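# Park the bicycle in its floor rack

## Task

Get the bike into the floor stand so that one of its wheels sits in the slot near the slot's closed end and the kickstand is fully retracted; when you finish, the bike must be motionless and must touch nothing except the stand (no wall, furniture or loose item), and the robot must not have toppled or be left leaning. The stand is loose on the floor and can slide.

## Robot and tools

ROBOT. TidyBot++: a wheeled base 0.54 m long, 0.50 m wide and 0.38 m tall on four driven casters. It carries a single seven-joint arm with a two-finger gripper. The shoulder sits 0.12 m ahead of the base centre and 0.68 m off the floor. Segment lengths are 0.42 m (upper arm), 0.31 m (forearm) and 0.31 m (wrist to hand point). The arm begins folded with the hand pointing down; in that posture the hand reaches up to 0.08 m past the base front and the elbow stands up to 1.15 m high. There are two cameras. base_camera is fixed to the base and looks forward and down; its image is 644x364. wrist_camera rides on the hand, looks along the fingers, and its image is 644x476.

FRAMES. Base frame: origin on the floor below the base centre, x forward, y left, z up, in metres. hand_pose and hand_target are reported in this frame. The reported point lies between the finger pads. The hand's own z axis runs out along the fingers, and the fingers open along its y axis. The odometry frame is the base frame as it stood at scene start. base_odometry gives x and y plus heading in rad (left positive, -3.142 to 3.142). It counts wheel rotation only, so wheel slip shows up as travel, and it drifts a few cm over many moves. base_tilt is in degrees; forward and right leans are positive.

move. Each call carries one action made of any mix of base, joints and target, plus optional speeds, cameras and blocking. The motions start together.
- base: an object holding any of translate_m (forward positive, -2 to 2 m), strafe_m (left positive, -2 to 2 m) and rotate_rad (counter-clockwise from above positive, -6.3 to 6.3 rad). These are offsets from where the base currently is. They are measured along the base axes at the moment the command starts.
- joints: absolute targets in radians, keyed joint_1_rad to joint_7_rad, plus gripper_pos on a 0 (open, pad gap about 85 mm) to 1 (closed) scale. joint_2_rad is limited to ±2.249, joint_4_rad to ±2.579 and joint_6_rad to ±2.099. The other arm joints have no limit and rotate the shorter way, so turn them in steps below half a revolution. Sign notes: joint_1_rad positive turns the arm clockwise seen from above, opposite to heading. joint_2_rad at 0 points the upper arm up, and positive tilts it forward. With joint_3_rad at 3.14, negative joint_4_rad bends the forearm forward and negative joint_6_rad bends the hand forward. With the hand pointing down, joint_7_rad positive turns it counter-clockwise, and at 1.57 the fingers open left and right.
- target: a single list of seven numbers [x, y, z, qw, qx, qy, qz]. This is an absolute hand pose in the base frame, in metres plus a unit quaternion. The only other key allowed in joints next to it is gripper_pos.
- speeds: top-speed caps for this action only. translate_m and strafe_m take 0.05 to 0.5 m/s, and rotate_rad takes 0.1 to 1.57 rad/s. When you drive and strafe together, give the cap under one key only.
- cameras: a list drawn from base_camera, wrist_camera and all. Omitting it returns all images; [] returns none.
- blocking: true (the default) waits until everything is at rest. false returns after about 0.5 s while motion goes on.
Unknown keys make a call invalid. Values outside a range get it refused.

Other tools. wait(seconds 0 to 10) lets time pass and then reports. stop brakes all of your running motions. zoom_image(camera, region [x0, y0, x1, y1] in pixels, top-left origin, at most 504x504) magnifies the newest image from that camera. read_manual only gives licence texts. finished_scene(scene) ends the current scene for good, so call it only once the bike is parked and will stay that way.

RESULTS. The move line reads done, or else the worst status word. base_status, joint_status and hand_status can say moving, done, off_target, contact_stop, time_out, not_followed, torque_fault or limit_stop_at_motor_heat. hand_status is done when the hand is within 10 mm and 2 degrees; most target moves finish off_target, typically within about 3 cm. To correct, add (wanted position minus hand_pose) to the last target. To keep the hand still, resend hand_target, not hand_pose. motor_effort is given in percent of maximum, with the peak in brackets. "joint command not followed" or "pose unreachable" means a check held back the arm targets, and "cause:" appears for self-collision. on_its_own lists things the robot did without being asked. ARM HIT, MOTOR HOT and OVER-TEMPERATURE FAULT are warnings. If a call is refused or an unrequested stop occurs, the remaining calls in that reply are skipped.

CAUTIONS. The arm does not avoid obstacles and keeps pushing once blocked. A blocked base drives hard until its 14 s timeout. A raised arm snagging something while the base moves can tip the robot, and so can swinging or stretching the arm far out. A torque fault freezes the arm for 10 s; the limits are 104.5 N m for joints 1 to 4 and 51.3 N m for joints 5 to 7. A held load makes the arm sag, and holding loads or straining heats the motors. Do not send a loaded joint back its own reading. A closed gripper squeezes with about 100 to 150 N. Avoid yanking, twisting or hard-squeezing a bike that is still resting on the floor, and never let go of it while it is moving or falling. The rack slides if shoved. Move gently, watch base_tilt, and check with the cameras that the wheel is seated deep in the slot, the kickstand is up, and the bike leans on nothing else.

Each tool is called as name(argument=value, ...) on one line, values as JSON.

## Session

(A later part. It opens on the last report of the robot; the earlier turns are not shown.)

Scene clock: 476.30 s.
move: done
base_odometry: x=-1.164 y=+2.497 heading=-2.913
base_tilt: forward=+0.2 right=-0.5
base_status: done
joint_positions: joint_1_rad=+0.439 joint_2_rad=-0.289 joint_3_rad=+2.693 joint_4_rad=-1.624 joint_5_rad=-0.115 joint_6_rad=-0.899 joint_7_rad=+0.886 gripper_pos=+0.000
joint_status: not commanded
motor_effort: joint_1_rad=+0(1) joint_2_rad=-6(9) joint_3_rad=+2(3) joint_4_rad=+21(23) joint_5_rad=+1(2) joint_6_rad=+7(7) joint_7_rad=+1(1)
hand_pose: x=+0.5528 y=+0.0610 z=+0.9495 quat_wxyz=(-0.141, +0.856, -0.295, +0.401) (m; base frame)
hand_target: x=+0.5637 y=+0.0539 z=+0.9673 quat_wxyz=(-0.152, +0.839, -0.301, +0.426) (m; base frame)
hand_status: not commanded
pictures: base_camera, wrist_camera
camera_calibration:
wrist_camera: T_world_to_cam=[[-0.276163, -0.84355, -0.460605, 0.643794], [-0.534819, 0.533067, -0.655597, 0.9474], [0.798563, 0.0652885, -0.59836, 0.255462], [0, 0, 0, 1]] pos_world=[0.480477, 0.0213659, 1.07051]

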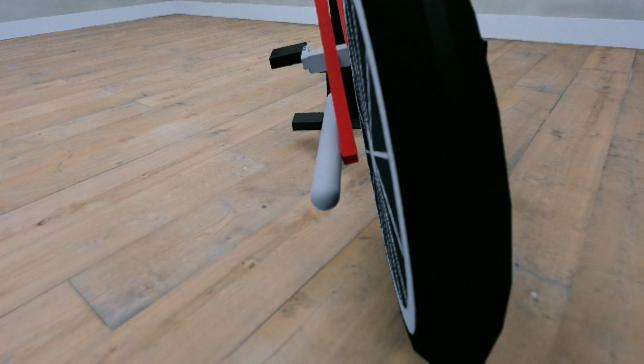

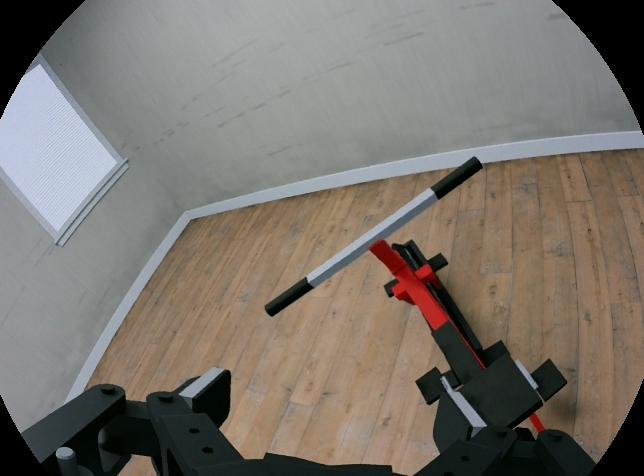

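move(base={"translate_m": 0.02}, speeds={"translate_m": 0.05})

move(base={"translate_m": 0.02}, speeds={"translate_m": 0.05})

zoom_image(camera="wrist_camera", region=[350, 200, 480, 320])

Scene clock: 477.97 s.
move: done
base_odometry: x=-1.183 y=+2.493 heading=-2.913
base_tilt: forward=+0.2 right=-0.5
base_status: done
joint_positions: joint_1_rad=+0.439 joint_2_rad=-0.289 joint_3_rad=+2.693 joint_4_rad=-1.624 joint_5_rad=-0.115 joint_6_rad=-0.899 joint_7_rad=+0.886 gripper_pos=+0.000
joint_status: not commanded
motor_effort: joint_1_rad=+0(2) joint_2_rad=-6(9) joint_3_rad=+2(3) joint_4_rad=+22(22) joint_5_rad=+1(2) joint_6_rad=+6(8) joint_7_rad=+1(1)
hand_pose: x=+0.5527 y=+0.0610 z=+0.9496 quat_wxyz=(-0.141, +0.856, -0.294, +0.401) (m; base frame)
hand_target: x=+0.5637 y=+0.0539 z=+0.9673 quat_wxyz=(-0.152, +0.839, -0.301, +0.426) (m; base frame)
hand_status: not commanded
pictures: base_camera, wrist_camera
camera_calibration:
wrist_camera: T_world_to_cam=[[-0.276046, -0.843592, -0.460599, 0.643781], [-0.534451, 0.533024, -0.655933, 0.947599], [0.79885, 0.0650998, -0.597997, 0.25512], [0, 0, 0, 1]] pos_world=[0.480355, 0.021387, 1.07065]

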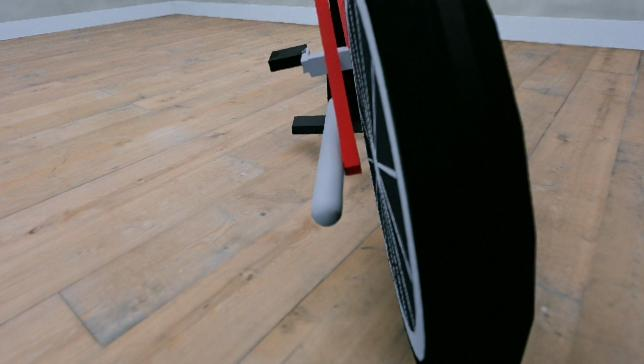

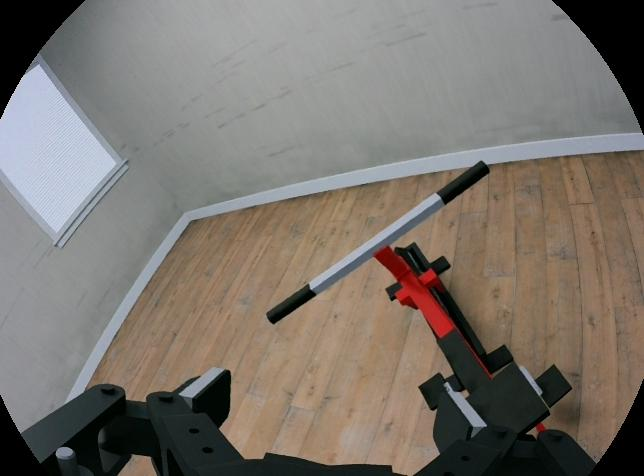

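Scene clock: 478.83 s.
move: done
base_odometry: x=-1.203 y=+2.488 heading=-2.913
base_tilt: forward=+0.2 right=-0.5
base_status: done
joint_positions: joint_1_rad=+0.439 joint_2_rad=-0.290 joint_3_rad=+2.693 joint_4_rad=-1.624 joint_5_rad=-0.115 joint_6_rad=-0.899 joint_7_rad=+0.886 gripper_pos=+0.000
joint_status: not commanded
motor_effort: joint_1_rad=+0(1) joint_2_rad=-7(11) joint_3_rad=+2(3) joint_4_rad=+21(22) joint_5_rad=+1(2) joint_6_rad=+6(7) joint_7_rad=+1(1)
hand_pose: x=+0.5527 y=+0.0610 z=+0.9497 quat_wxyz=(-0.141, +0.856, -0.294, +0.402) (m; base frame)
hand_target: x=+0.5637 y=+0.0539 z=+0.9673 quat_wxyz=(-0.152, +0.839, -0.301, +0.426) (m; base frame)
hand_status: not commanded
pictures: base_camera, wrist_camera
camera_calibration:
wrist_camera: T_world_to_cam=[[-0.275956, -0.843627, -0.460588, 0.643765], [-0.534223, 0.532982, -0.656153, 0.947729], [0.799033, 0.0649867, -0.597765, 0.25491], [0, 0, 0, 1]] pos_world=[0.480268, 0.0214097, 1.07074]

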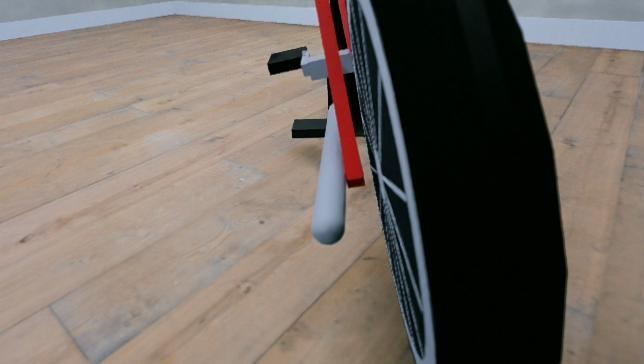

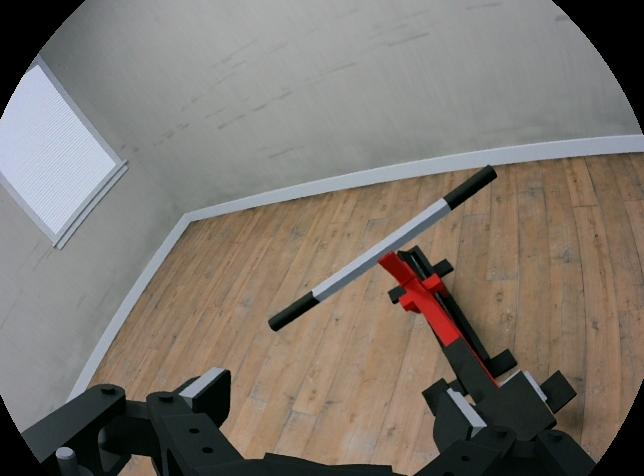

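Scaled by 3.877.

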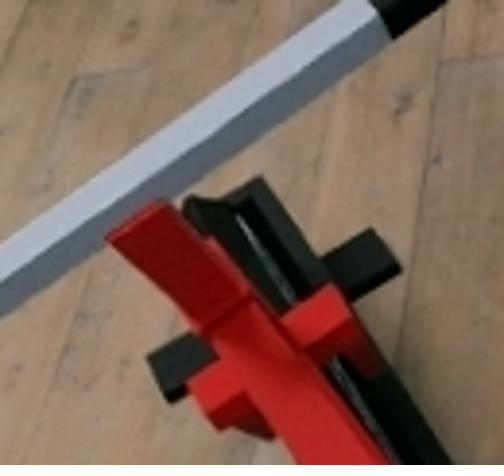

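move(base={"translate_m": 0.02}, speeds={"translate_m": 0.05})

move(base={"translate_m": 0.02}, speeds={"translate_m": 0.05})

zoom_image(camera="wrist_camera", region=[350, 200, 480, 320])

Scene clock: 481.30 s.
move: done
base_odometry: x=-1.223 y=+2.484 heading=-2.914
base_tilt: forward=+0.2 right=-0.5
base_status: done
joint_positions: joint_1_rad=+0.440 joint_2_rad=-0.290 joint_3_rad=+2.693 joint_4_rad=-1.624 joint_5_rad=-0.115 joint_6_rad=-0.899 joint_7_rad=+0.886 gripper_pos=+0.000
joint_status: not commanded
motor_effort: joint_1_rad=+1(2) joint_2_rad=-7(10) joint_3_rad=+2(3) joint_4_rad=+21(22) joint_5_rad=+1(1) joint_6_rad=+7(8) joint_7_rad=+1(1)
hand_pose: x=+0.5527 y=+0.0609 z=+0.9498 quat_wxyz=(-0.141, +0.856, -0.294, +0.402) (m; base frame)
hand_target: x=+0.5637 y=+0.0539 z=+0.9673 quat_wxyz=(-0.152, +0.839, -0.301, +0.426) (m; base frame)
hand_status: not commanded
pictures: base_camera, wrist_camera
camera_calibration:
wrist_camera: T_world_to_cam=[[-0.275937, -0.84362, -0.460613, 0.643786], [-0.534044, 0.533005, -0.656279, 0.947809], [0.799159, 0.0648962, -0.597606, 0.254727], [0, 0, 0, 1]] pos_world=[0.480248, 0.0213928, 1.07079]

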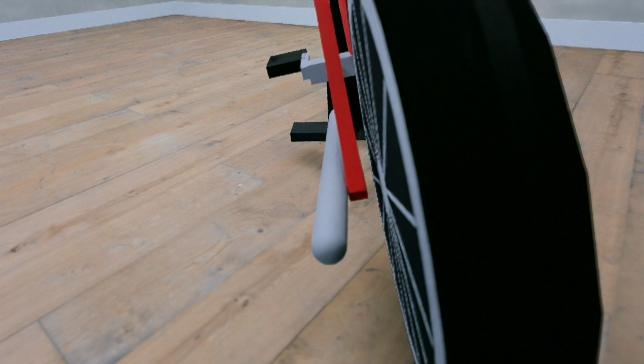

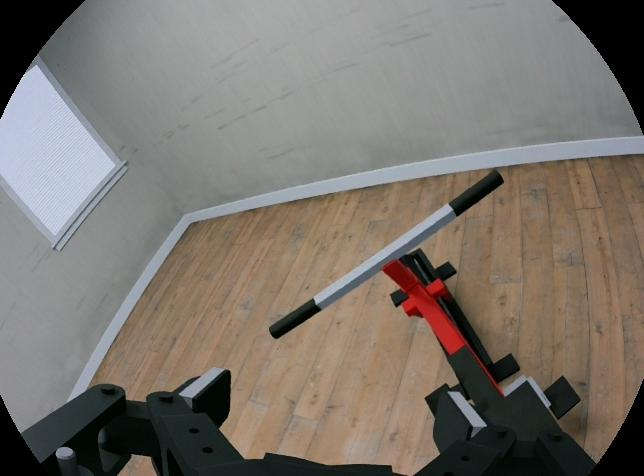

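Scene clock: 482.17 s.
move: done
base_odometry: x=-1.242 y=+2.479 heading=-2.914
base_tilt: forward=+0.2 right=-0.5
base_status: done
joint_positions: joint_1_rad=+0.440 joint_2_rad=-0.290 joint_3_rad=+2.693 joint_4_rad=-1.624 joint_5_rad=-0.115 joint_6_rad=-0.899 joint_7_rad=+0.886 gripper_pos=+0.000
joint_status: not commanded
motor_effort: joint_1_rad=+0(1) joint_2_rad=-6(9) joint_3_rad=+3(3) joint_4_rad=+21(22) joint_5_rad=+1(2) joint_6_rad=+6(8) joint_7_rad=+1(1)
hand_pose: x=+0.5526 y=+0.0609 z=+0.9499 quat_wxyz=(-0.141, +0.856, -0.294, +0.402) (m; base frame)
hand_target: x=+0.5637 y=+0.0539 z=+0.9673 quat_wxyz=(-0.152, +0.839, -0.301, +0.426) (m; base frame)
hand_status: not commanded
pictures: base_camera, wrist_camera
camera_calibration:
wrist_camera: T_world_to_cam=[[-0.27586, -0.843649, -0.460605, 0.643774], [-0.533834, 0.532971, -0.656478, 0.947926], [0.799327, 0.0647906, -0.597394, 0.254533], [0, 0, 0, 1]] pos_world=[0.480171, 0.0214107, 1.07087]

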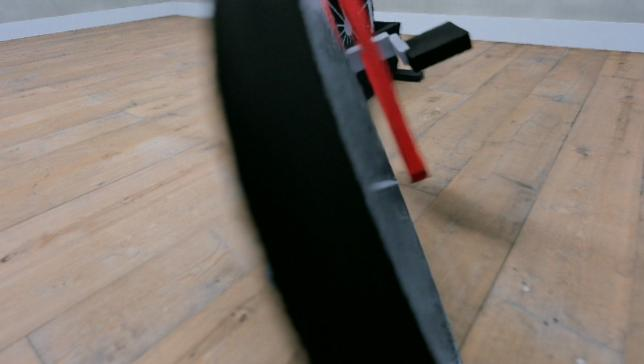

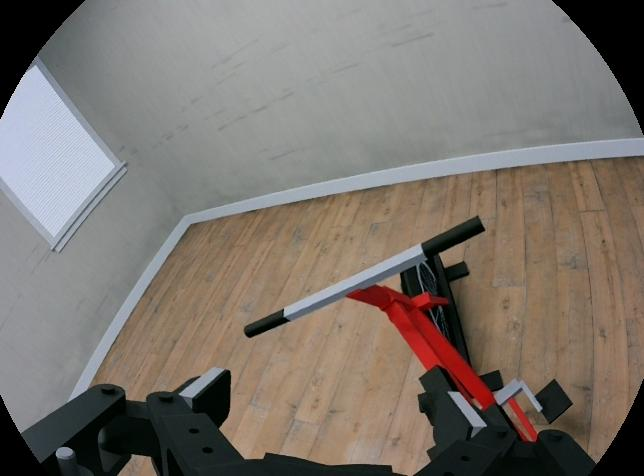

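Scaled by 3.877.

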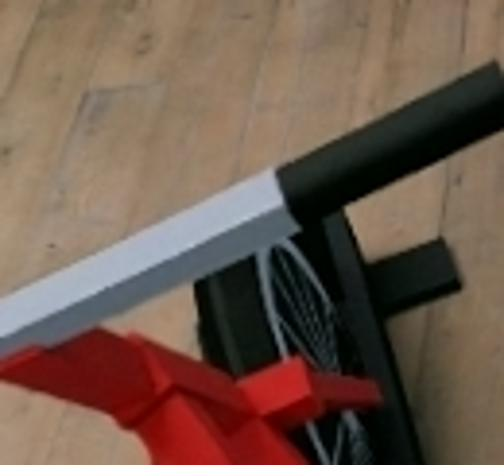

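wait(seconds=0)

Scene clock: 482.47 s.
base_odometry: x=-1.242 y=+2.479 heading=-2.914
base_tilt: forward=+0.2 right=-0.5
base_status: done
joint_positions: joint_1_rad=+0.440 joint_2_rad=-0.290 joint_3_rad=+2.693 joint_4_rad=-1.624 joint_5_rad=-0.115 joint_6_rad=-0.899 joint_7_rad=+0.886 gripper_pos=+0.000
joint_status: not commanded
motor_effort: joint_1_rad=+1(1) joint_2_rad=-5(9) joint_3_rad=+3(3) joint_4_rad=+21(22) joint_5_rad=+1(2) joint_6_rad=+7(8) joint_7_rad=+1(1)
hand_pose: x=+0.5526 y=+0.0609 z=+0.9499 quat_wxyz=(-0.141, +0.856, -0.294, +0.402) (m; base frame)
hand_target: x=+0.5637 y=+0.0539 z=+0.9673 quat_wxyz=(-0.152, +0.839, -0.301, +0.426) (m; base frame)
hand_status: not commanded
pictures: base_camera, wrist_camera
camera_calibration:
wrist_camera: T_world_to_cam=[[-0.27586, -0.843649, -0.460605, 0.643774], [-0.533834, 0.532971, -0.656478, 0.947926], [0.799327, 0.0647906, -0.597394, 0.254533], [0, 0, 0, 1]] pos_world=[0.480171, 0.0214107, 1.07087]

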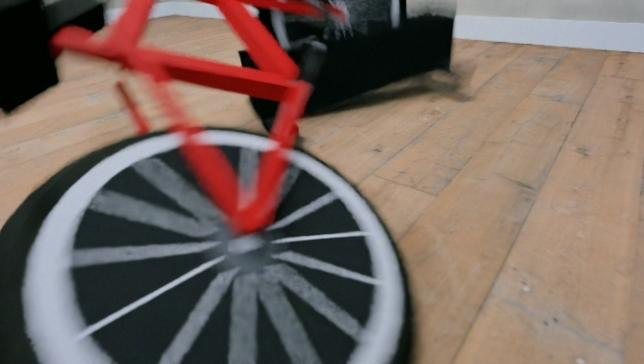

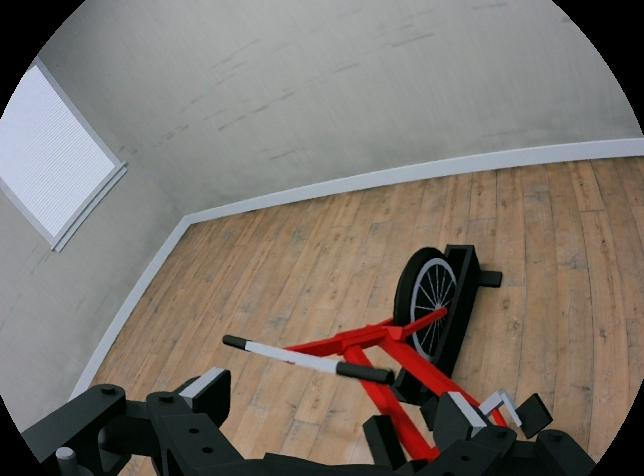

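wait(seconds=1.5)

Scene clock: 484.33 s.
base_odometry: x=-1.242 y=+2.479 heading=-2.914
base_tilt: forward=+0.2 right=-0.5
base_status: done
joint_positions: joint_1_rad=+0.440 joint_2_rad=-0.290 joint_3_rad=+2.693 joint_4_rad=-1.624 joint_5_rad=-0.115 joint_6_rad=-0.899 joint_7_rad=+0.886 gripper_pos=+0.000
joint_status: not commanded
motor_effort: joint_1_rad=+1(1) joint_2_rad=-6(9) joint_3_rad=+3(3) joint_4_rad=+21(22) joint_5_rad=+1(2) joint_6_rad=+6(8) joint_7_rad=+1(1)
hand_pose: x=+0.5526 y=+0.0609 z=+0.9499 quat_wxyz=(-0.141, +0.856, -0.294, +0.402) (m; base frame)
hand_target: x=+0.5637 y=+0.0539 z=+0.9673 quat_wxyz=(-0.152, +0.839, -0.301, +0.426) (m; base frame)
hand_status: not commanded
wait: 1.50 s; at rest from the start
pictures: base_camera, wrist_camera
camera_calibration:
wrist_camera: T_world_to_cam=[[-0.27586, -0.843649, -0.460605, 0.643774], [-0.533834, 0.532971, -0.656478, 0.947926], [0.799327, 0.0647906, -0.597394, 0.254533], [0, 0, 0, 1]] pos_world=[0.480171, 0.0214107, 1.07087]

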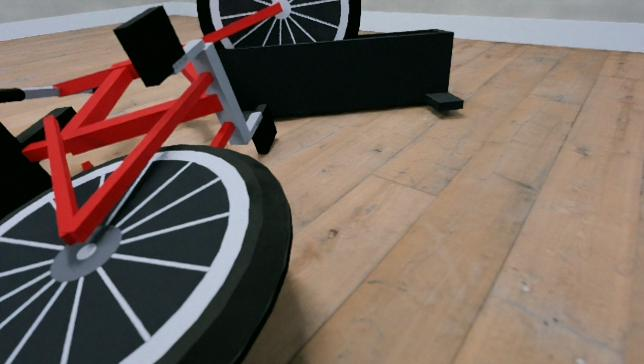

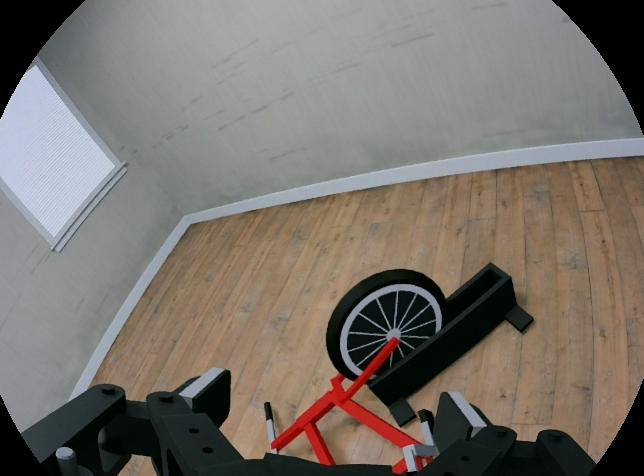

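move(base={"translate_m": -0.35}, speeds={"translate_m": 0.2}, joints={"joint_1_rad": 0.1})

Scene clock: 487.50 s.
move: done
base_odometry: x=-0.901 y=+2.559 heading=-2.914
base_tilt: forward=+0.2 right=-0.5
base_status: done
joint_positions: joint_1_rad=+0.110 joint_2_rad=-0.291 joint_3_rad=+2.693 joint_4_rad=-1.624 joint_5_rad=-0.115 joint_6_rad=-0.899 joint_7_rad=+0.886 gripper_pos=+0.000
joint_status: all done
motor_effort: joint_1_rad=+0(2) joint_2_rad=-6(10) joint_3_rad=+3(4) joint_4_rad=+22(23) joint_5_rad=+0(2) joint_6_rad=+7(8) joint_7_rad=+1(1)
hand_pose: x=+0.5094 y=+0.1982 z=+0.9502 quat_wxyz=(-0.205, +0.892, -0.150, +0.374) (m; base frame)
hand_target: x=+0.5183 y=+0.2031 z=+0.9673 quat_wxyz=(-0.224, +0.879, -0.151, +0.393) (m; base frame)
hand_status: not commanded
pictures: base_camera, wrist_camera
camera_calibration:
wrist_camera: T_world_to_cam=[[0.0128399, -0.887483, -0.460662, 0.609473], [-0.677078, 0.331294, -0.657122, 0.965456], [0.735799, 0.320342, -0.596641, 0.2614], [0, 0, 0, 1]] pos_world=[0.453525, 0.13731, 1.07115]

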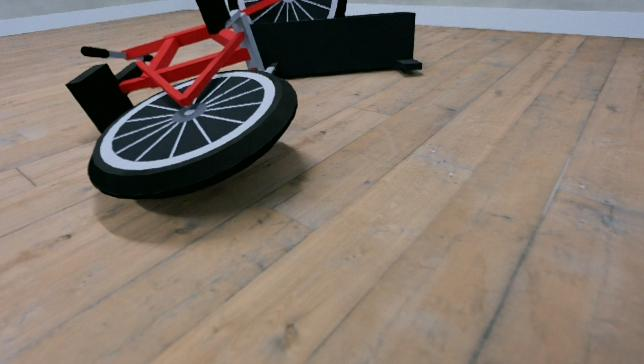

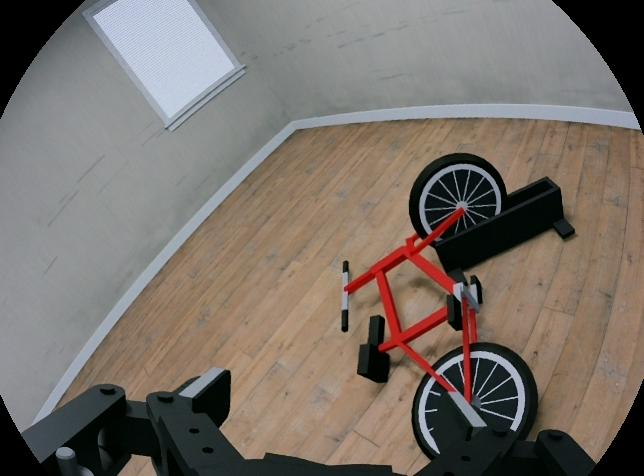

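zoom_image(camera="base_camera", region=[60, 0, 440, 210])

zoom_image(camera="wrist_camera", region=[320, 130, 600, 476])

Scaled by 1.326.

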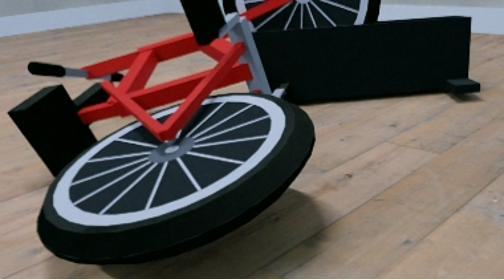

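Scaled by 1.457.

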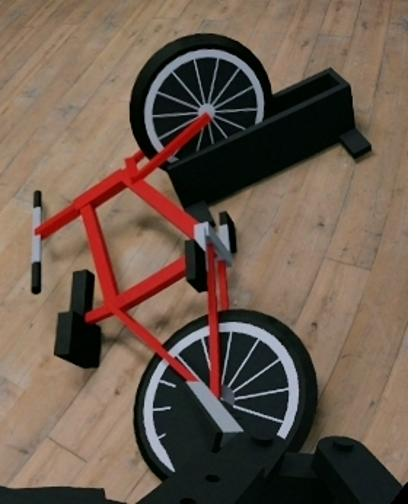

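move(base={"strafe_m": 1.43}, cameras=[])

move(base={"translate_m": 1.5, "rotate_rad": -1.8})

Scene clock: 512.63 s.
move: done
base_odometry: x=-0.578 y=+1.165 heading=-2.913
base_tilt: forward=+0.2 right=-0.5
base_status: done
joint_positions: joint_1_rad=+0.108 joint_2_rad=-0.291 joint_3_rad=+2.694 joint_4_rad=-1.624 joint_5_rad=-0.115 joint_6_rad=-0.899 joint_7_rad=+0.886 gripper_pos=+0.000
joint_status: not commanded
motor_effort: joint_1_rad=+1(2) joint_2_rad=-6(8) joint_3_rad=+3(4) joint_4_rad=+21(22) joint_5_rad=+0(2) joint_6_rad=+6(7) joint_7_rad=+1(1)
hand_pose: x=+0.5092 y=+0.1984 z=+0.9503 quat_wxyz=(-0.206, +0.892, -0.150, +0.373) (m; base frame)
hand_target: x=+0.5183 y=+0.2031 z=+0.9673 quat_wxyz=(-0.224, +0.879, -0.151, +0.393) (m; base frame)
hand_status: not commanded
pictures: none
No camera images: "cameras" was empty.

Scene clock: 517.40 s.
move: done
base_odometry: x=-2.039 y=+0.826 heading=+1.569
base_tilt: forward=+0.1 right=-0.5
base_status: done
joint_positions: joint_1_rad=+0.103 joint_2_rad=-0.290 joint_3_rad=+2.694 joint_4_rad=-1.624 joint_5_rad=-0.115 joint_6_rad=-0.898 joint_7_rad=+0.886 gripper_pos=+0.000
joint_status: not commanded
motor_effort: joint_1_rad=-1(3) joint_2_rad=-6(8) joint_3_rad=+2(5) joint_4_rad=+20(23) joint_5_rad=+1(2) joint_6_rad=+7(8) joint_7_rad=+1(2)
hand_pose: x=+0.5085 y=+0.2002 z=+0.9502 quat_wxyz=(-0.207, +0.892, -0.148, +0.373) (m; base frame)
hand_target: x=+0.5183 y=+0.2031 z=+0.9673 quat_wxyz=(-0.224, +0.879, -0.151, +0.393) (m; base frame)
hand_status: not commanded
pictures: base_camera, wrist_camera
camera_calibration:
wrist_camera: T_world_to_cam=[[0.0175991, -0.887168, -0.461111, 0.609224], [-0.678962, 0.327939, -0.656861, 0.965544], [0.733963, 0.324637, -0.596582, 0.261451], [0, 0, 0, 1]] pos_world=[0.452951, 0.138968, 1.07113]

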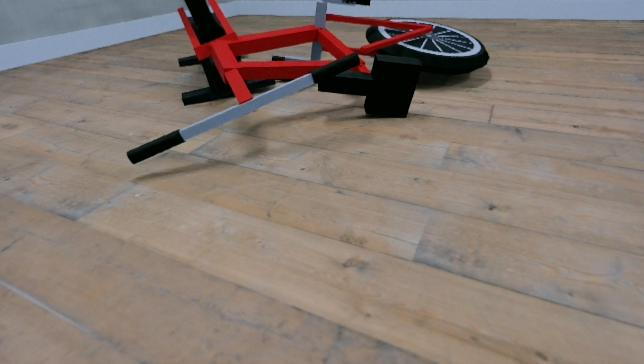

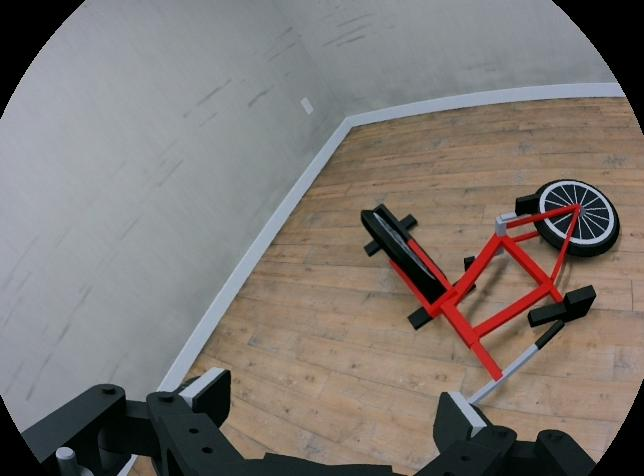

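zoom_image(camera="wrist_camera", region=[340, 170, 640, 420])

zoom_image(camera="base_camera", region=[120, 0, 440, 180])

Scaled by 1.680.

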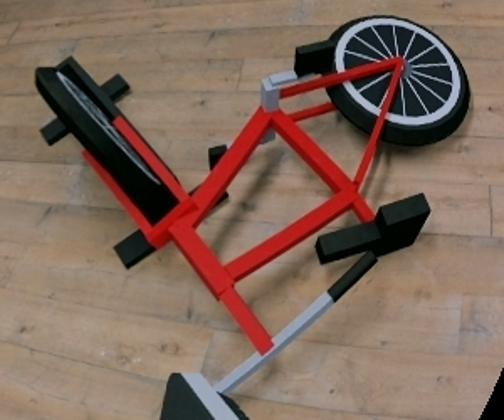

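Scaled by 1.575.

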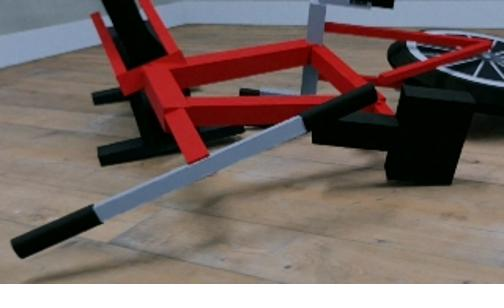

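move(base={"translate_m": 0.32, "strafe_m": 0.1}, speeds={"translate_m": 0.3}, cameras=[])

move(target=[0.5, 0.03, 0.55, 0.0, 1.0, 0.06, 0.0])

Scene clock: 543.13 s.
move: done
base_odometry: x=-2.139 y=+1.146 heading=+1.569
base_tilt: forward=+0.2 right=-0.5
base_status: done
joint_positions: joint_1_rad=+0.103 joint_2_rad=-0.289 joint_3_rad=+2.694 joint_4_rad=-1.624 joint_5_rad=-0.115 joint_6_rad=-0.898 joint_7_rad=+0.886 gripper_pos=+0.000
joint_status: not commanded
motor_effort: joint_1_rad=+1(2) joint_2_rad=-6(9) joint_3_rad=+3(3) joint_4_rad=+22(22) joint_5_rad=+1(2) joint_6_rad=+6(8) joint_7_rad=+1(1)
hand_pose: x=+0.5090 y=+0.2002 z=+0.9497 quat_wxyz=(-0.207, +0.893, -0.148, +0.372) (m; base frame)
hand_target: x=+0.5183 y=+0.2031 z=+0.9673 quat_wxyz=(-0.224, +0.879, -0.151, +0.393) (m; base frame)
hand_status: not commanded
pictures: none
No camera images: "cameras" was empty.

Scene clock: 545.37 s.
move: off_target
base_odometry: x=-2.139 y=+1.146 heading=+1.569
base_tilt: forward=+0.2 right=-0.5
base_status: not commanded
joint_positions: joint_1_rad=-0.048 joint_2_rad=+0.363 joint_3_rad=+3.100 joint_4_rad=-1.923 joint_5_rad=-0.032 joint_6_rad=-0.880 joint_7_rad=+1.536 gripper_pos=+0.000
joint_status: not commanded
motor_effort: joint_1_rad=+0(2) joint_2_rad=-24(26) joint_3_rad=-1(3) joint_4_rad=+13(22) joint_5_rad=+0(2) joint_6_rad=+0(7) joint_7_rad=+1(1)
hand_pose: x=+0.4952 y=+0.0436 z=+0.5583 quat_wxyz=(-0.019, +1.000, +0.016, -0.013) (m; base frame)
hand_target: x=+0.5000 y=+0.0300 z=+0.5500 quat_wxyz=(+0.000, +0.998, +0.060, +0.000) (m; base frame)
hand_status: off_target (0.017 m and 5.7 deg from the pose sent, 0.435 m and 56.2 deg at the start)
pictures: base_camera, wrist_camera
camera_calibration:
wrist_camera: T_world_to_cam=[[0.132188, -0.984312, -0.116864, 0.0450992], [-0.990825, -0.134562, 0.0126279, 0.551286], [-0.0281552, 0.114122, -0.993068, 0.69611], [0, 0, 0, 1]] pos_world=[0.559865, 0.0391322, 0.689593]

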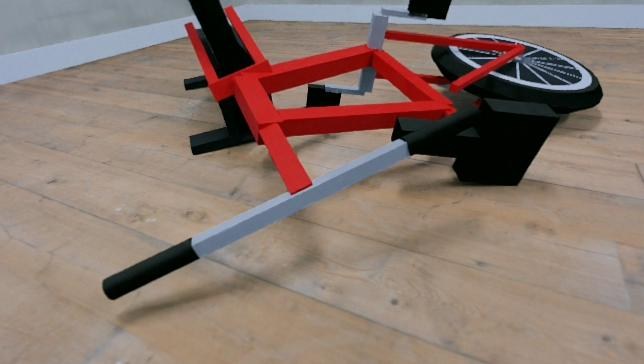

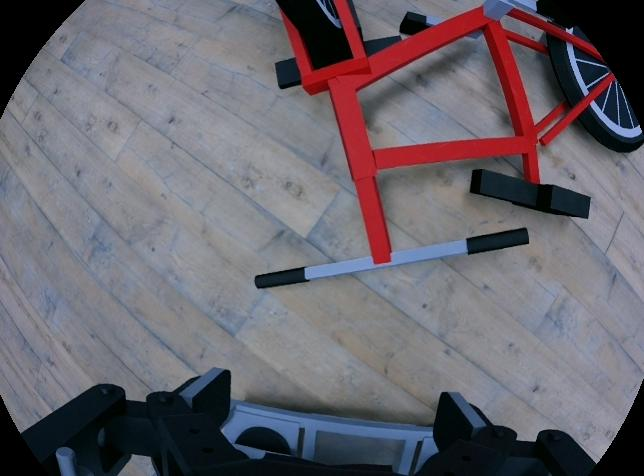

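move(target=[0.602, 0.067, 0.29, 0.172, 0.973, 0.153, 0.027])

Scene clock: 549.43 s.
move: off_target
base_odometry: x=-2.139 y=+1.146 heading=+1.569
base_tilt: forward=+0.2 right=-0.5
base_status: not commanded
joint_positions: joint_1_rad=-0.552 joint_2_rad=+1.103 joint_3_rad=+3.438 joint_4_rad=-1.731 joint_5_rad=+0.127 joint_6_rad=-0.445 joint_7_rad=+1.387 gripper_pos=+0.000
joint_status: not commanded
motor_effort: joint_1_rad=+1(2) joint_2_rad=-35(38) joint_3_rad=+5(6) joint_4_rad=+5(13) joint_5_rad=+1(2) joint_6_rad=-1(2) joint_7_rad=+1(1)
hand_pose: x=+0.5692 y=+0.0647 z=+0.2870 quat_wxyz=(+0.167, +0.972, +0.164, -0.018) (m; base frame)
hand_target: x=+0.6020 y=+0.0670 z=+0.2900 quat_wxyz=(+0.172, +0.973, +0.153, +0.027) (m; base frame)
hand_status: off_target (0.033 m and 5.3 deg from the pose sent, 0.290 m and 27.5 deg at the start)
pictures: base_camera, wrist_camera
camera_calibration:
wrist_camera: T_world_to_cam=[[0.421088, -0.876011, 0.235137, -0.248106], [-0.907011, -0.405545, 0.113422, 0.571792], [-0.00399996, -0.261032, -0.965322, 0.428931], [0, 0, 0, 1]] pos_world=[0.624812, 0.126508, 0.407542]

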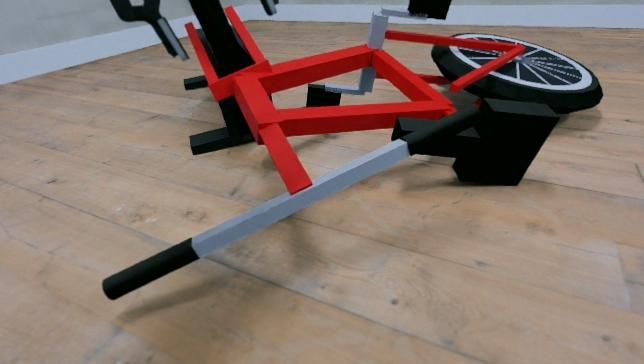

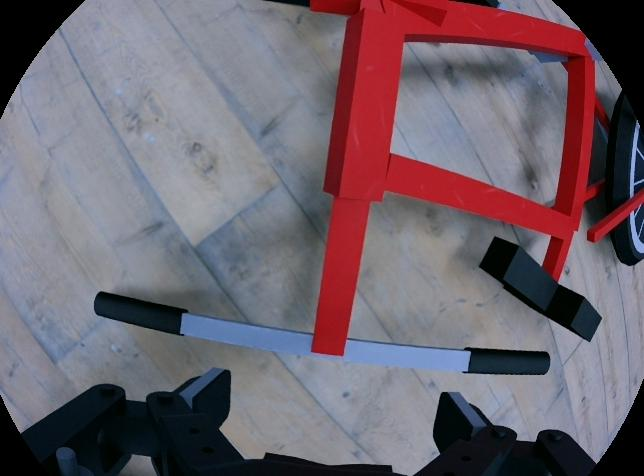

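move(target=[0.633, 0.075, 0.26, 0.172, 0.973, 0.153, 0.027])

zoom_image(camera="wrist_camera", region=[80, 0, 584, 476])

Scene clock: 551.53 s.
move: off_target
base_odometry: x=-2.139 y=+1.146 heading=+1.569
base_tilt: forward=+0.2 right=-0.5
base_status: not commanded
joint_positions: joint_1_rad=-0.542 joint_2_rad=+1.192 joint_3_rad=+3.439 joint_4_rad=-1.582 joint_5_rad=+0.134 joint_6_rad=-0.442 joint_7_rad=+1.380 gripper_pos=+0.000
joint_status: not commanded
motor_effort: joint_1_rad=+1(1) joint_2_rad=-38(39) joint_3_rad=+5(6) joint_4_rad=+7(7) joint_5_rad=+2(3) joint_6_rad=-1(2) joint_7_rad=+1(1)
hand_pose: x=+0.6215 y=+0.0804 z=+0.2597 quat_wxyz=(+0.167, +0.971, +0.173, +0.014) (m; base frame)
hand_target: x=+0.6330 y=+0.0750 z=+0.2600 quat_wxyz=(+0.172, +0.973, +0.153, +0.027) (m; base frame)
hand_status: off_target (0.013 m and 2.8 deg from the pose sent, 0.070 m and 5.3 deg at the start)
pictures: base_camera, wrist_camera
camera_calibration:
wrist_camera: T_world_to_cam=[[0.432036, -0.866228, 0.250984, -0.261682], [-0.899757, -0.432978, 0.0544651, 0.641617], [0.0614914, -0.249356, -0.966458, 0.365554], [0, 0, 0, 1]] pos_world=[0.667877, 0.142283, 0.384025]

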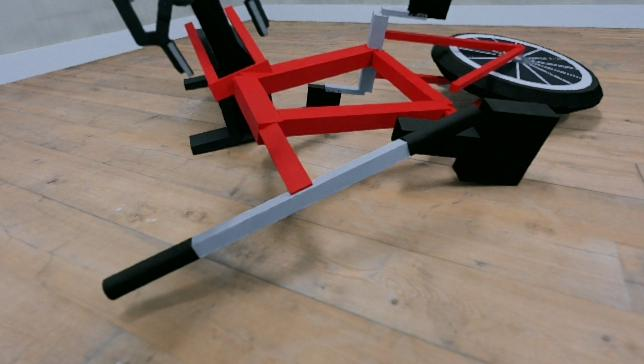

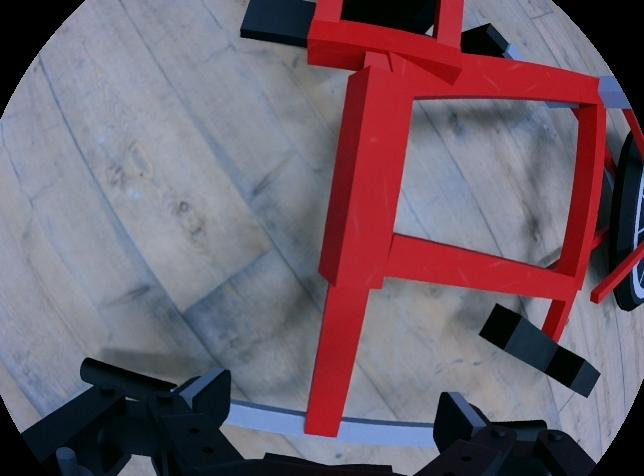

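Scaled by 1.000.

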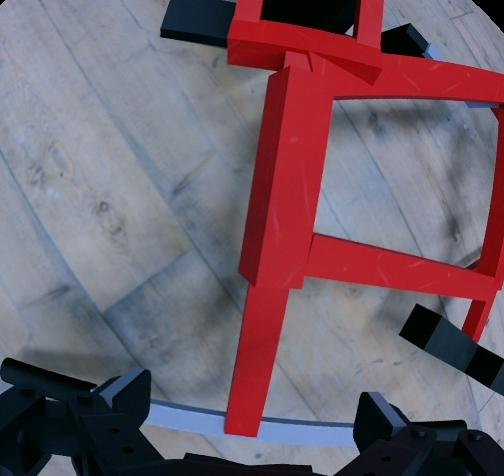

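move(target=[0.633, 0.048, 0.19, 0.172, 0.973, 0.153, 0.027])

move(target=[0.633, 0.024, 0.13, 0.172, 0.973, 0.153, 0.027])

Scene clock: 553.73 s.
move: off_target
base_odometry: x=-2.139 y=+1.146 heading=+1.569
base_tilt: forward=+0.2 right=-0.5
base_status: not commanded
joint_positions: joint_1_rad=-0.504 joint_2_rad=+1.360 joint_3_rad=+3.439 joint_4_rad=-1.529 joint_5_rad=+0.134 joint_6_rad=-0.384 joint_7_rad=+1.380 gripper_pos=+0.000
joint_status: not commanded
motor_effort: joint_1_rad=+0(2) joint_2_rad=-37(42) joint_3_rad=+6(6) joint_4_rad=+4(7) joint_5_rad=+2(3) joint_6_rad=-1(2) joint_7_rad=+1(1)
hand_pose: x=+0.6008 y=+0.0463 z=+0.1839 quat_wxyz=(+0.179, +0.968, +0.175, -0.015) (m; base frame)
hand_target: x=+0.6330 y=+0.0480 z=+0.1900 quat_wxyz=(+0.172, +0.973, +0.153, +0.027) (m; base frame)
hand_status: off_target (0.033 m and 5.5 deg from the pose sent, 0.078 m and 2.8 deg at the start)
pictures: base_camera, wrist_camera
camera_calibration:
wrist_camera: T_world_to_cam=[[0.441552, -0.859805, 0.256451, -0.270245], [-0.897196, -0.425796, 0.117206, 0.59896], [0.00842135, -0.28184, -0.959424, 0.317188], [0, 0, 0, 1]] pos_world=[0.65404, 0.112073, 0.303421]

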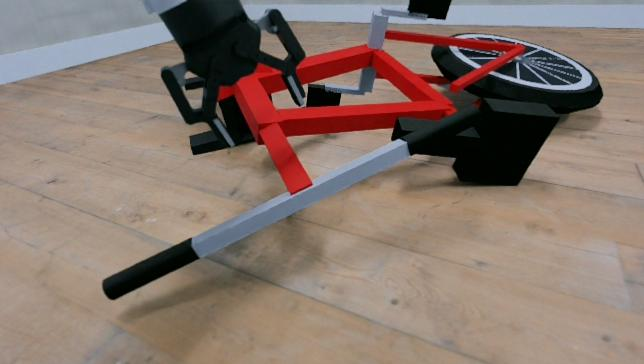

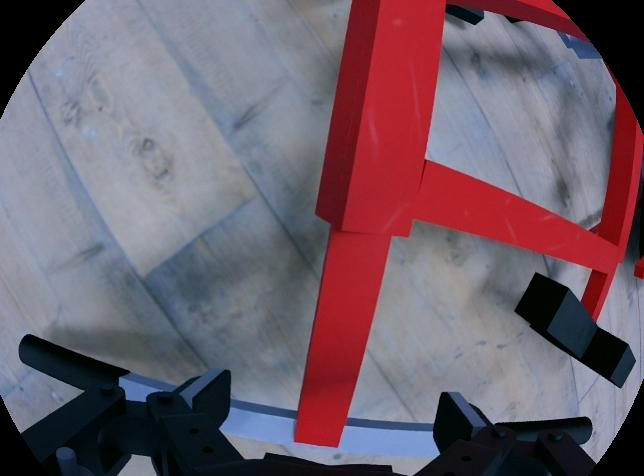

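Scene clock: 555.03 s.
move: off_target
base_odometry: x=-2.139 y=+1.146 heading=+1.569
base_tilt: forward=+0.2 right=-0.6
base_status: not commanded
joint_positions: joint_1_rad=-0.464 joint_2_rad=+1.495 joint_3_rad=+3.446 joint_4_rad=-1.449 joint_5_rad=+0.122 joint_6_rad=-0.322 joint_7_rad=+1.380 gripper_pos=+0.000
joint_status: not commanded
motor_effort: joint_1_rad=+0(2) joint_2_rad=-37(41) joint_3_rad=+6(6) joint_4_rad=+2(5) joint_5_rad=+0(2) joint_6_rad=-2(2) joint_7_rad=+1(1)
hand_pose: x=+0.6009 y=+0.0226 z=+0.1248 quat_wxyz=(+0.179, +0.969, +0.171, -0.014) (m; base frame)
hand_target: x=+0.6330 y=+0.0240 z=+0.1300 quat_wxyz=(+0.172, +0.973, +0.153, +0.027) (m; base frame)
hand_status: off_target (0.033 m and 5.2 deg from the pose sent, 0.067 m and 5.5 deg at the start)
pictures: base_camera, wrist_camera
camera_calibration:
wrist_camera: T_world_to_cam=[[0.433346, -0.863322, 0.258623, -0.270777], [-0.90117, -0.418326, 0.113557, 0.598627], [0.0101525, -0.282273, -0.95928, 0.252696], [0, 0, 0, 1]] pos_world=[0.654239, 0.0879831, 0.244457]

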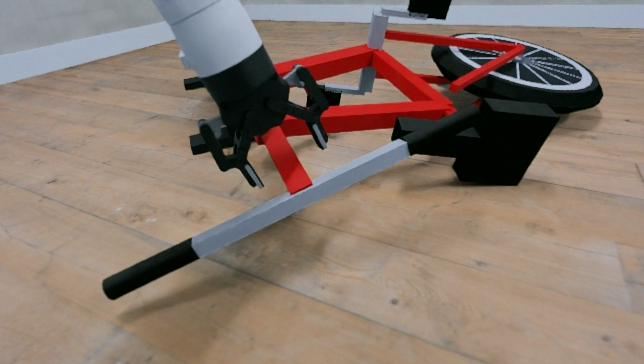

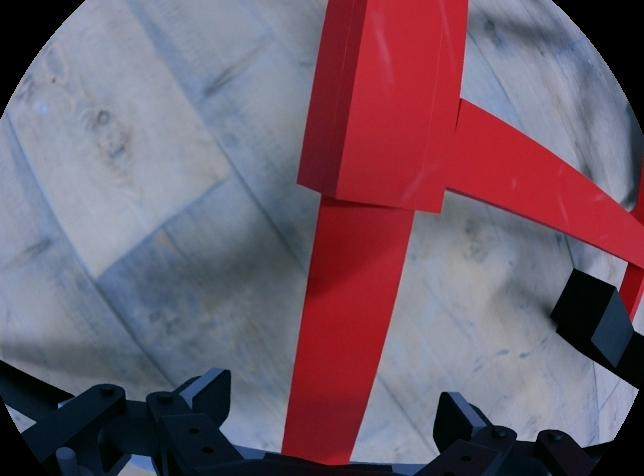

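move(target=[0.655, 0.018, 0.108, 0.172, 0.973, 0.153, 0.027])

Scene clock: 556.37 s.
move: done
base_odometry: x=-2.139 y=+1.146 heading=+1.569
base_tilt: forward=+0.2 right=-0.5
base_status: not commanded
joint_positions: joint_1_rad=-0.424 joint_2_rad=+1.540 joint_3_rad=+3.446 joint_4_rad=-1.325 joint_5_rad=+0.122 joint_6_rad=-0.322 joint_7_rad=+1.380 gripper_pos=+0.000
joint_status: not commanded
motor_effort: joint_1_rad=+1(2) joint_2_rad=-39(41) joint_3_rad=+6(7) joint_4_rad=+5(5) joint_5_rad=+1(3) joint_6_rad=+0(2) joint_7_rad=+1(1)
hand_pose: x=+0.6479 y=+0.0248 z=+0.1095 quat_wxyz=(+0.170, +0.972, +0.164, +0.021) (m; base frame)
hand_target: x=+0.6550 y=+0.0180 z=+0.1080 quat_wxyz=(+0.172, +0.973, +0.153, +0.027) (m; base frame)
hand_status: done (0.010 m and 1.4 deg from the pose sent, 0.057 m and 5.2 deg at the start)
pictures: base_camera, wrist_camera
camera_calibration:
wrist_camera: T_world_to_cam=[[0.413225, -0.872342, 0.261275, -0.27237], [-0.907592, -0.417943, 0.0399989, 0.655791], [0.0743052, -0.253659, -0.964435, 0.196512], [0, 0, 0, 1]] pos_world=[0.693139, 0.0863307, 0.234456]

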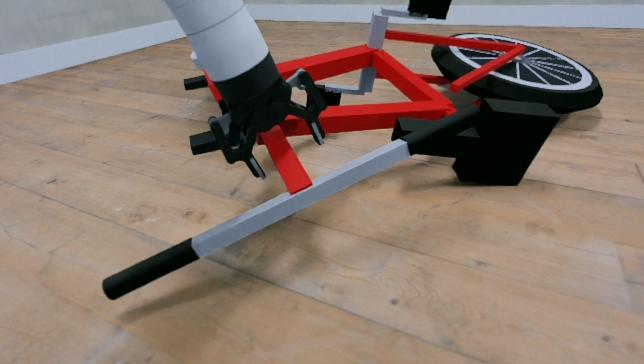

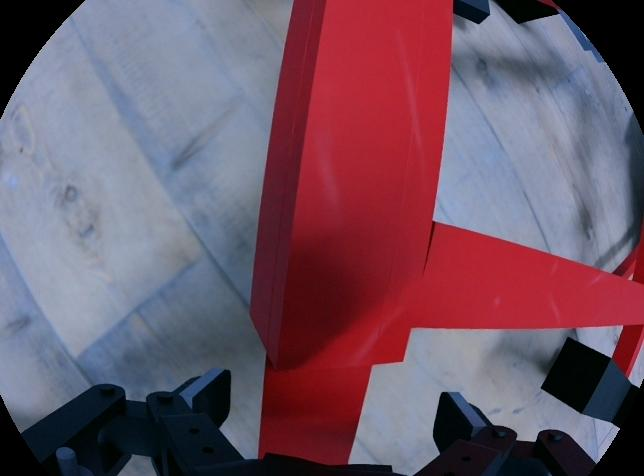

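move(target=[0.638, 0.018, 0.106, 0.172, 0.973, 0.153, 0.027])

Scene clock: 557.73 s.
move: off_target
base_odometry: x=-2.139 y=+1.146 heading=+1.569
base_tilt: forward=+0.2 right=-0.5
base_status: not commanded
joint_positions: joint_1_rad=-0.430 joint_2_rad=+1.543 joint_3_rad=+3.448 joint_4_rad=-1.357 joint_5_rad=+0.116 joint_6_rad=-0.309 joint_7_rad=+1.380 gripper_pos=+0.000
joint_status: not commanded
motor_effort: joint_1_rad=+1(2) joint_2_rad=-39(41) joint_3_rad=+6(6) joint_4_rad=+4(5) joint_5_rad=+2(2) joint_6_rad=-1(1) joint_7_rad=+1(1)
hand_pose: x=+0.6322 y=+0.0199 z=+0.1060 quat_wxyz=(+0.172, +0.971, +0.163, +0.012) (m; base frame)
hand_target: x=+0.6380 y=+0.0180 z=+0.1060 quat_wxyz=(+0.172, +0.973, +0.153, +0.027) (m; base frame)
hand_status: off_target (0.006 m and 2.1 deg from the pose sent, 0.012 m and 1.4 deg at the start)
pictures: base_camera, wrist_camera
camera_calibration:
wrist_camera: T_world_to_cam=[[0.414218, -0.872147, 0.260353, -0.269712], [-0.908466, -0.413699, 0.0595229, 0.638085], [0.0557948, -0.261177, -0.963677, 0.20486], [0, 0, 0, 1]] pos_world=[0.679967, 0.0822513, 0.229659]

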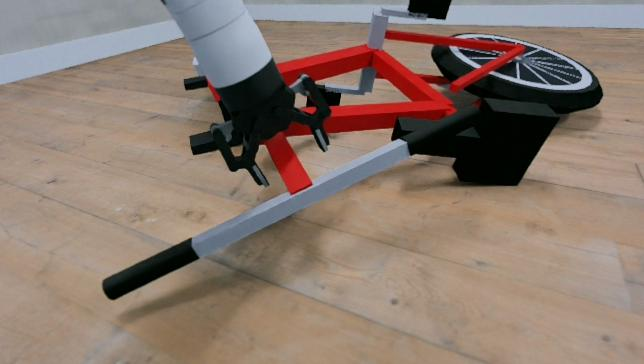

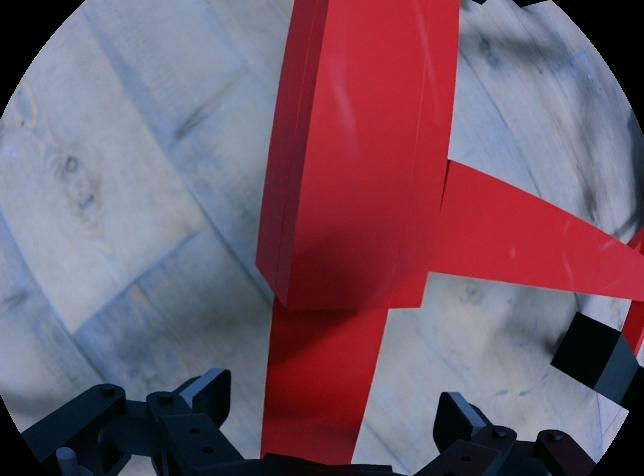

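move(joints={"gripper_pos": 1.0})

Scene clock: 559.13 s.
move: off_target
base_odometry: x=-2.139 y=+1.146 heading=+1.569
base_tilt: forward=+0.2 right=-0.5
base_status: not commanded
joint_positions: joint_1_rad=-0.432 joint_2_rad=+1.542 joint_3_rad=+3.443 joint_4_rad=-1.357 joint_5_rad=+0.079 joint_6_rad=-0.305 joint_7_rad=+1.379 gripper_pos=+0.691
joint_status: gripper_pos off_target (ended at +0.691, target +1.000)
motor_effort: joint_1_rad=+0(8) joint_2_rad=-37(41) joint_3_rad=+11(16) joint_4_rad=+4(5) joint_5_rad=+6(8) joint_6_rad=-2(4) joint_7_rad=+3(7)
hand_pose: x=+0.6305 y=+0.0275 z=+0.1042 quat_wxyz=(+0.164, +0.975, +0.147, +0.014) (m; base frame)
hand_target: x=+0.6380 y=+0.0180 z=+0.1060 quat_wxyz=(+0.172, +0.973, +0.153, +0.027) (m; base frame)
hand_status: not commanded
pictures: base_camera, wrist_camera
camera_calibration:
wrist_camera: T_world_to_cam=[[0.384101, -0.889892, 0.246087, -0.241023], [-0.921645, -0.385455, 0.0446688, 0.648851], [0.0551052, -0.243963, -0.968218, 0.205609], [0, 0, 0, 1]] pos_world=[0.679257, 0.0857792, 0.229404]

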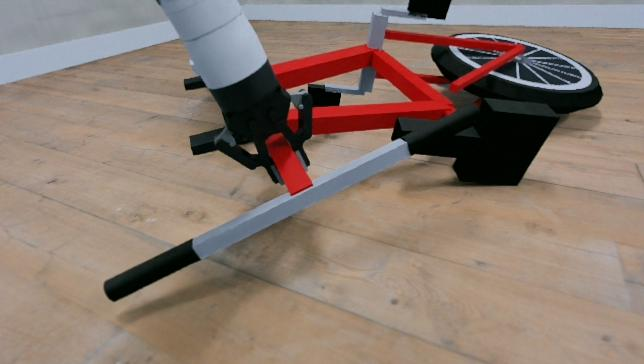

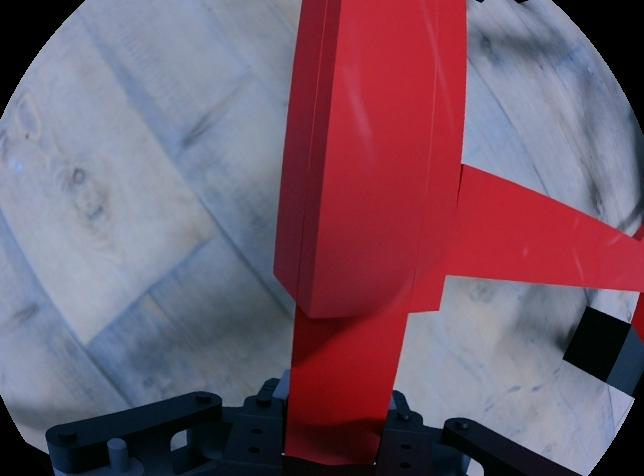

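move(target=[0.635, 0.018, 0.20, 0.172, 0.973, 0.153, 0.027])

Scene clock: 561.00 s.
move: off_target
base_odometry: x=-2.139 y=+1.146 heading=+1.569
base_tilt: forward=+0.2 right=-0.5
base_status: not commanded
joint_positions: joint_1_rad=-0.432 joint_2_rad=+1.456 joint_3_rad=+3.442 joint_4_rad=-1.509 joint_5_rad=+0.115 joint_6_rad=-0.270 joint_7_rad=+1.383 gripper_pos=+0.703
joint_status: not commanded
motor_effort: joint_1_rad=-1(4) joint_2_rad=-56(56) joint_3_rad=+13(13) joint_4_rad=-1(6) joint_5_rad=-1(6) joint_6_rad=-7(11) joint_7_rad=-3(4)
hand_pose: x=+0.6000 y=+0.0109 z=+0.1370 quat_wxyz=(+0.169, +0.974, +0.151, -0.003) (m; base frame)
hand_target: x=+0.6350 y=+0.0180 z=+0.2000 quat_wxyz=(+0.172, +0.973, +0.153, +0.027) (m; base frame)
hand_status: off_target (0.072 m and 3.5 deg from the pose sent, 0.096 m and 1.9 deg at the start)
pictures: base_camera, wrist_camera
camera_calibration:
wrist_camera: T_world_to_cam=[[0.394328, -0.885076, 0.247279, -0.258436], [-0.918682, -0.386396, 0.0819804, 0.605988], [0.0229889, -0.259498, -0.96547, 0.254039], [0, 0, 0, 1]] pos_world=[0.652779, 0.0713389, 0.259494]

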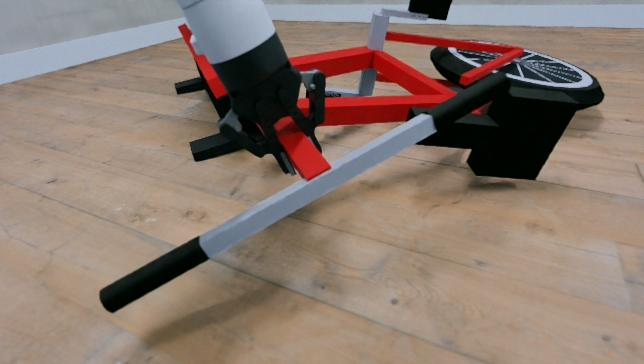

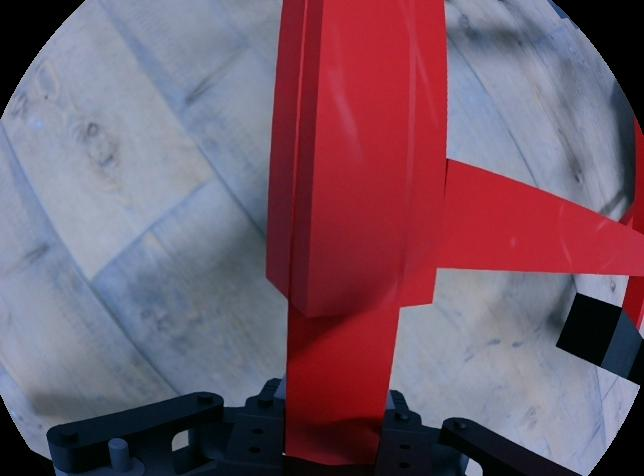

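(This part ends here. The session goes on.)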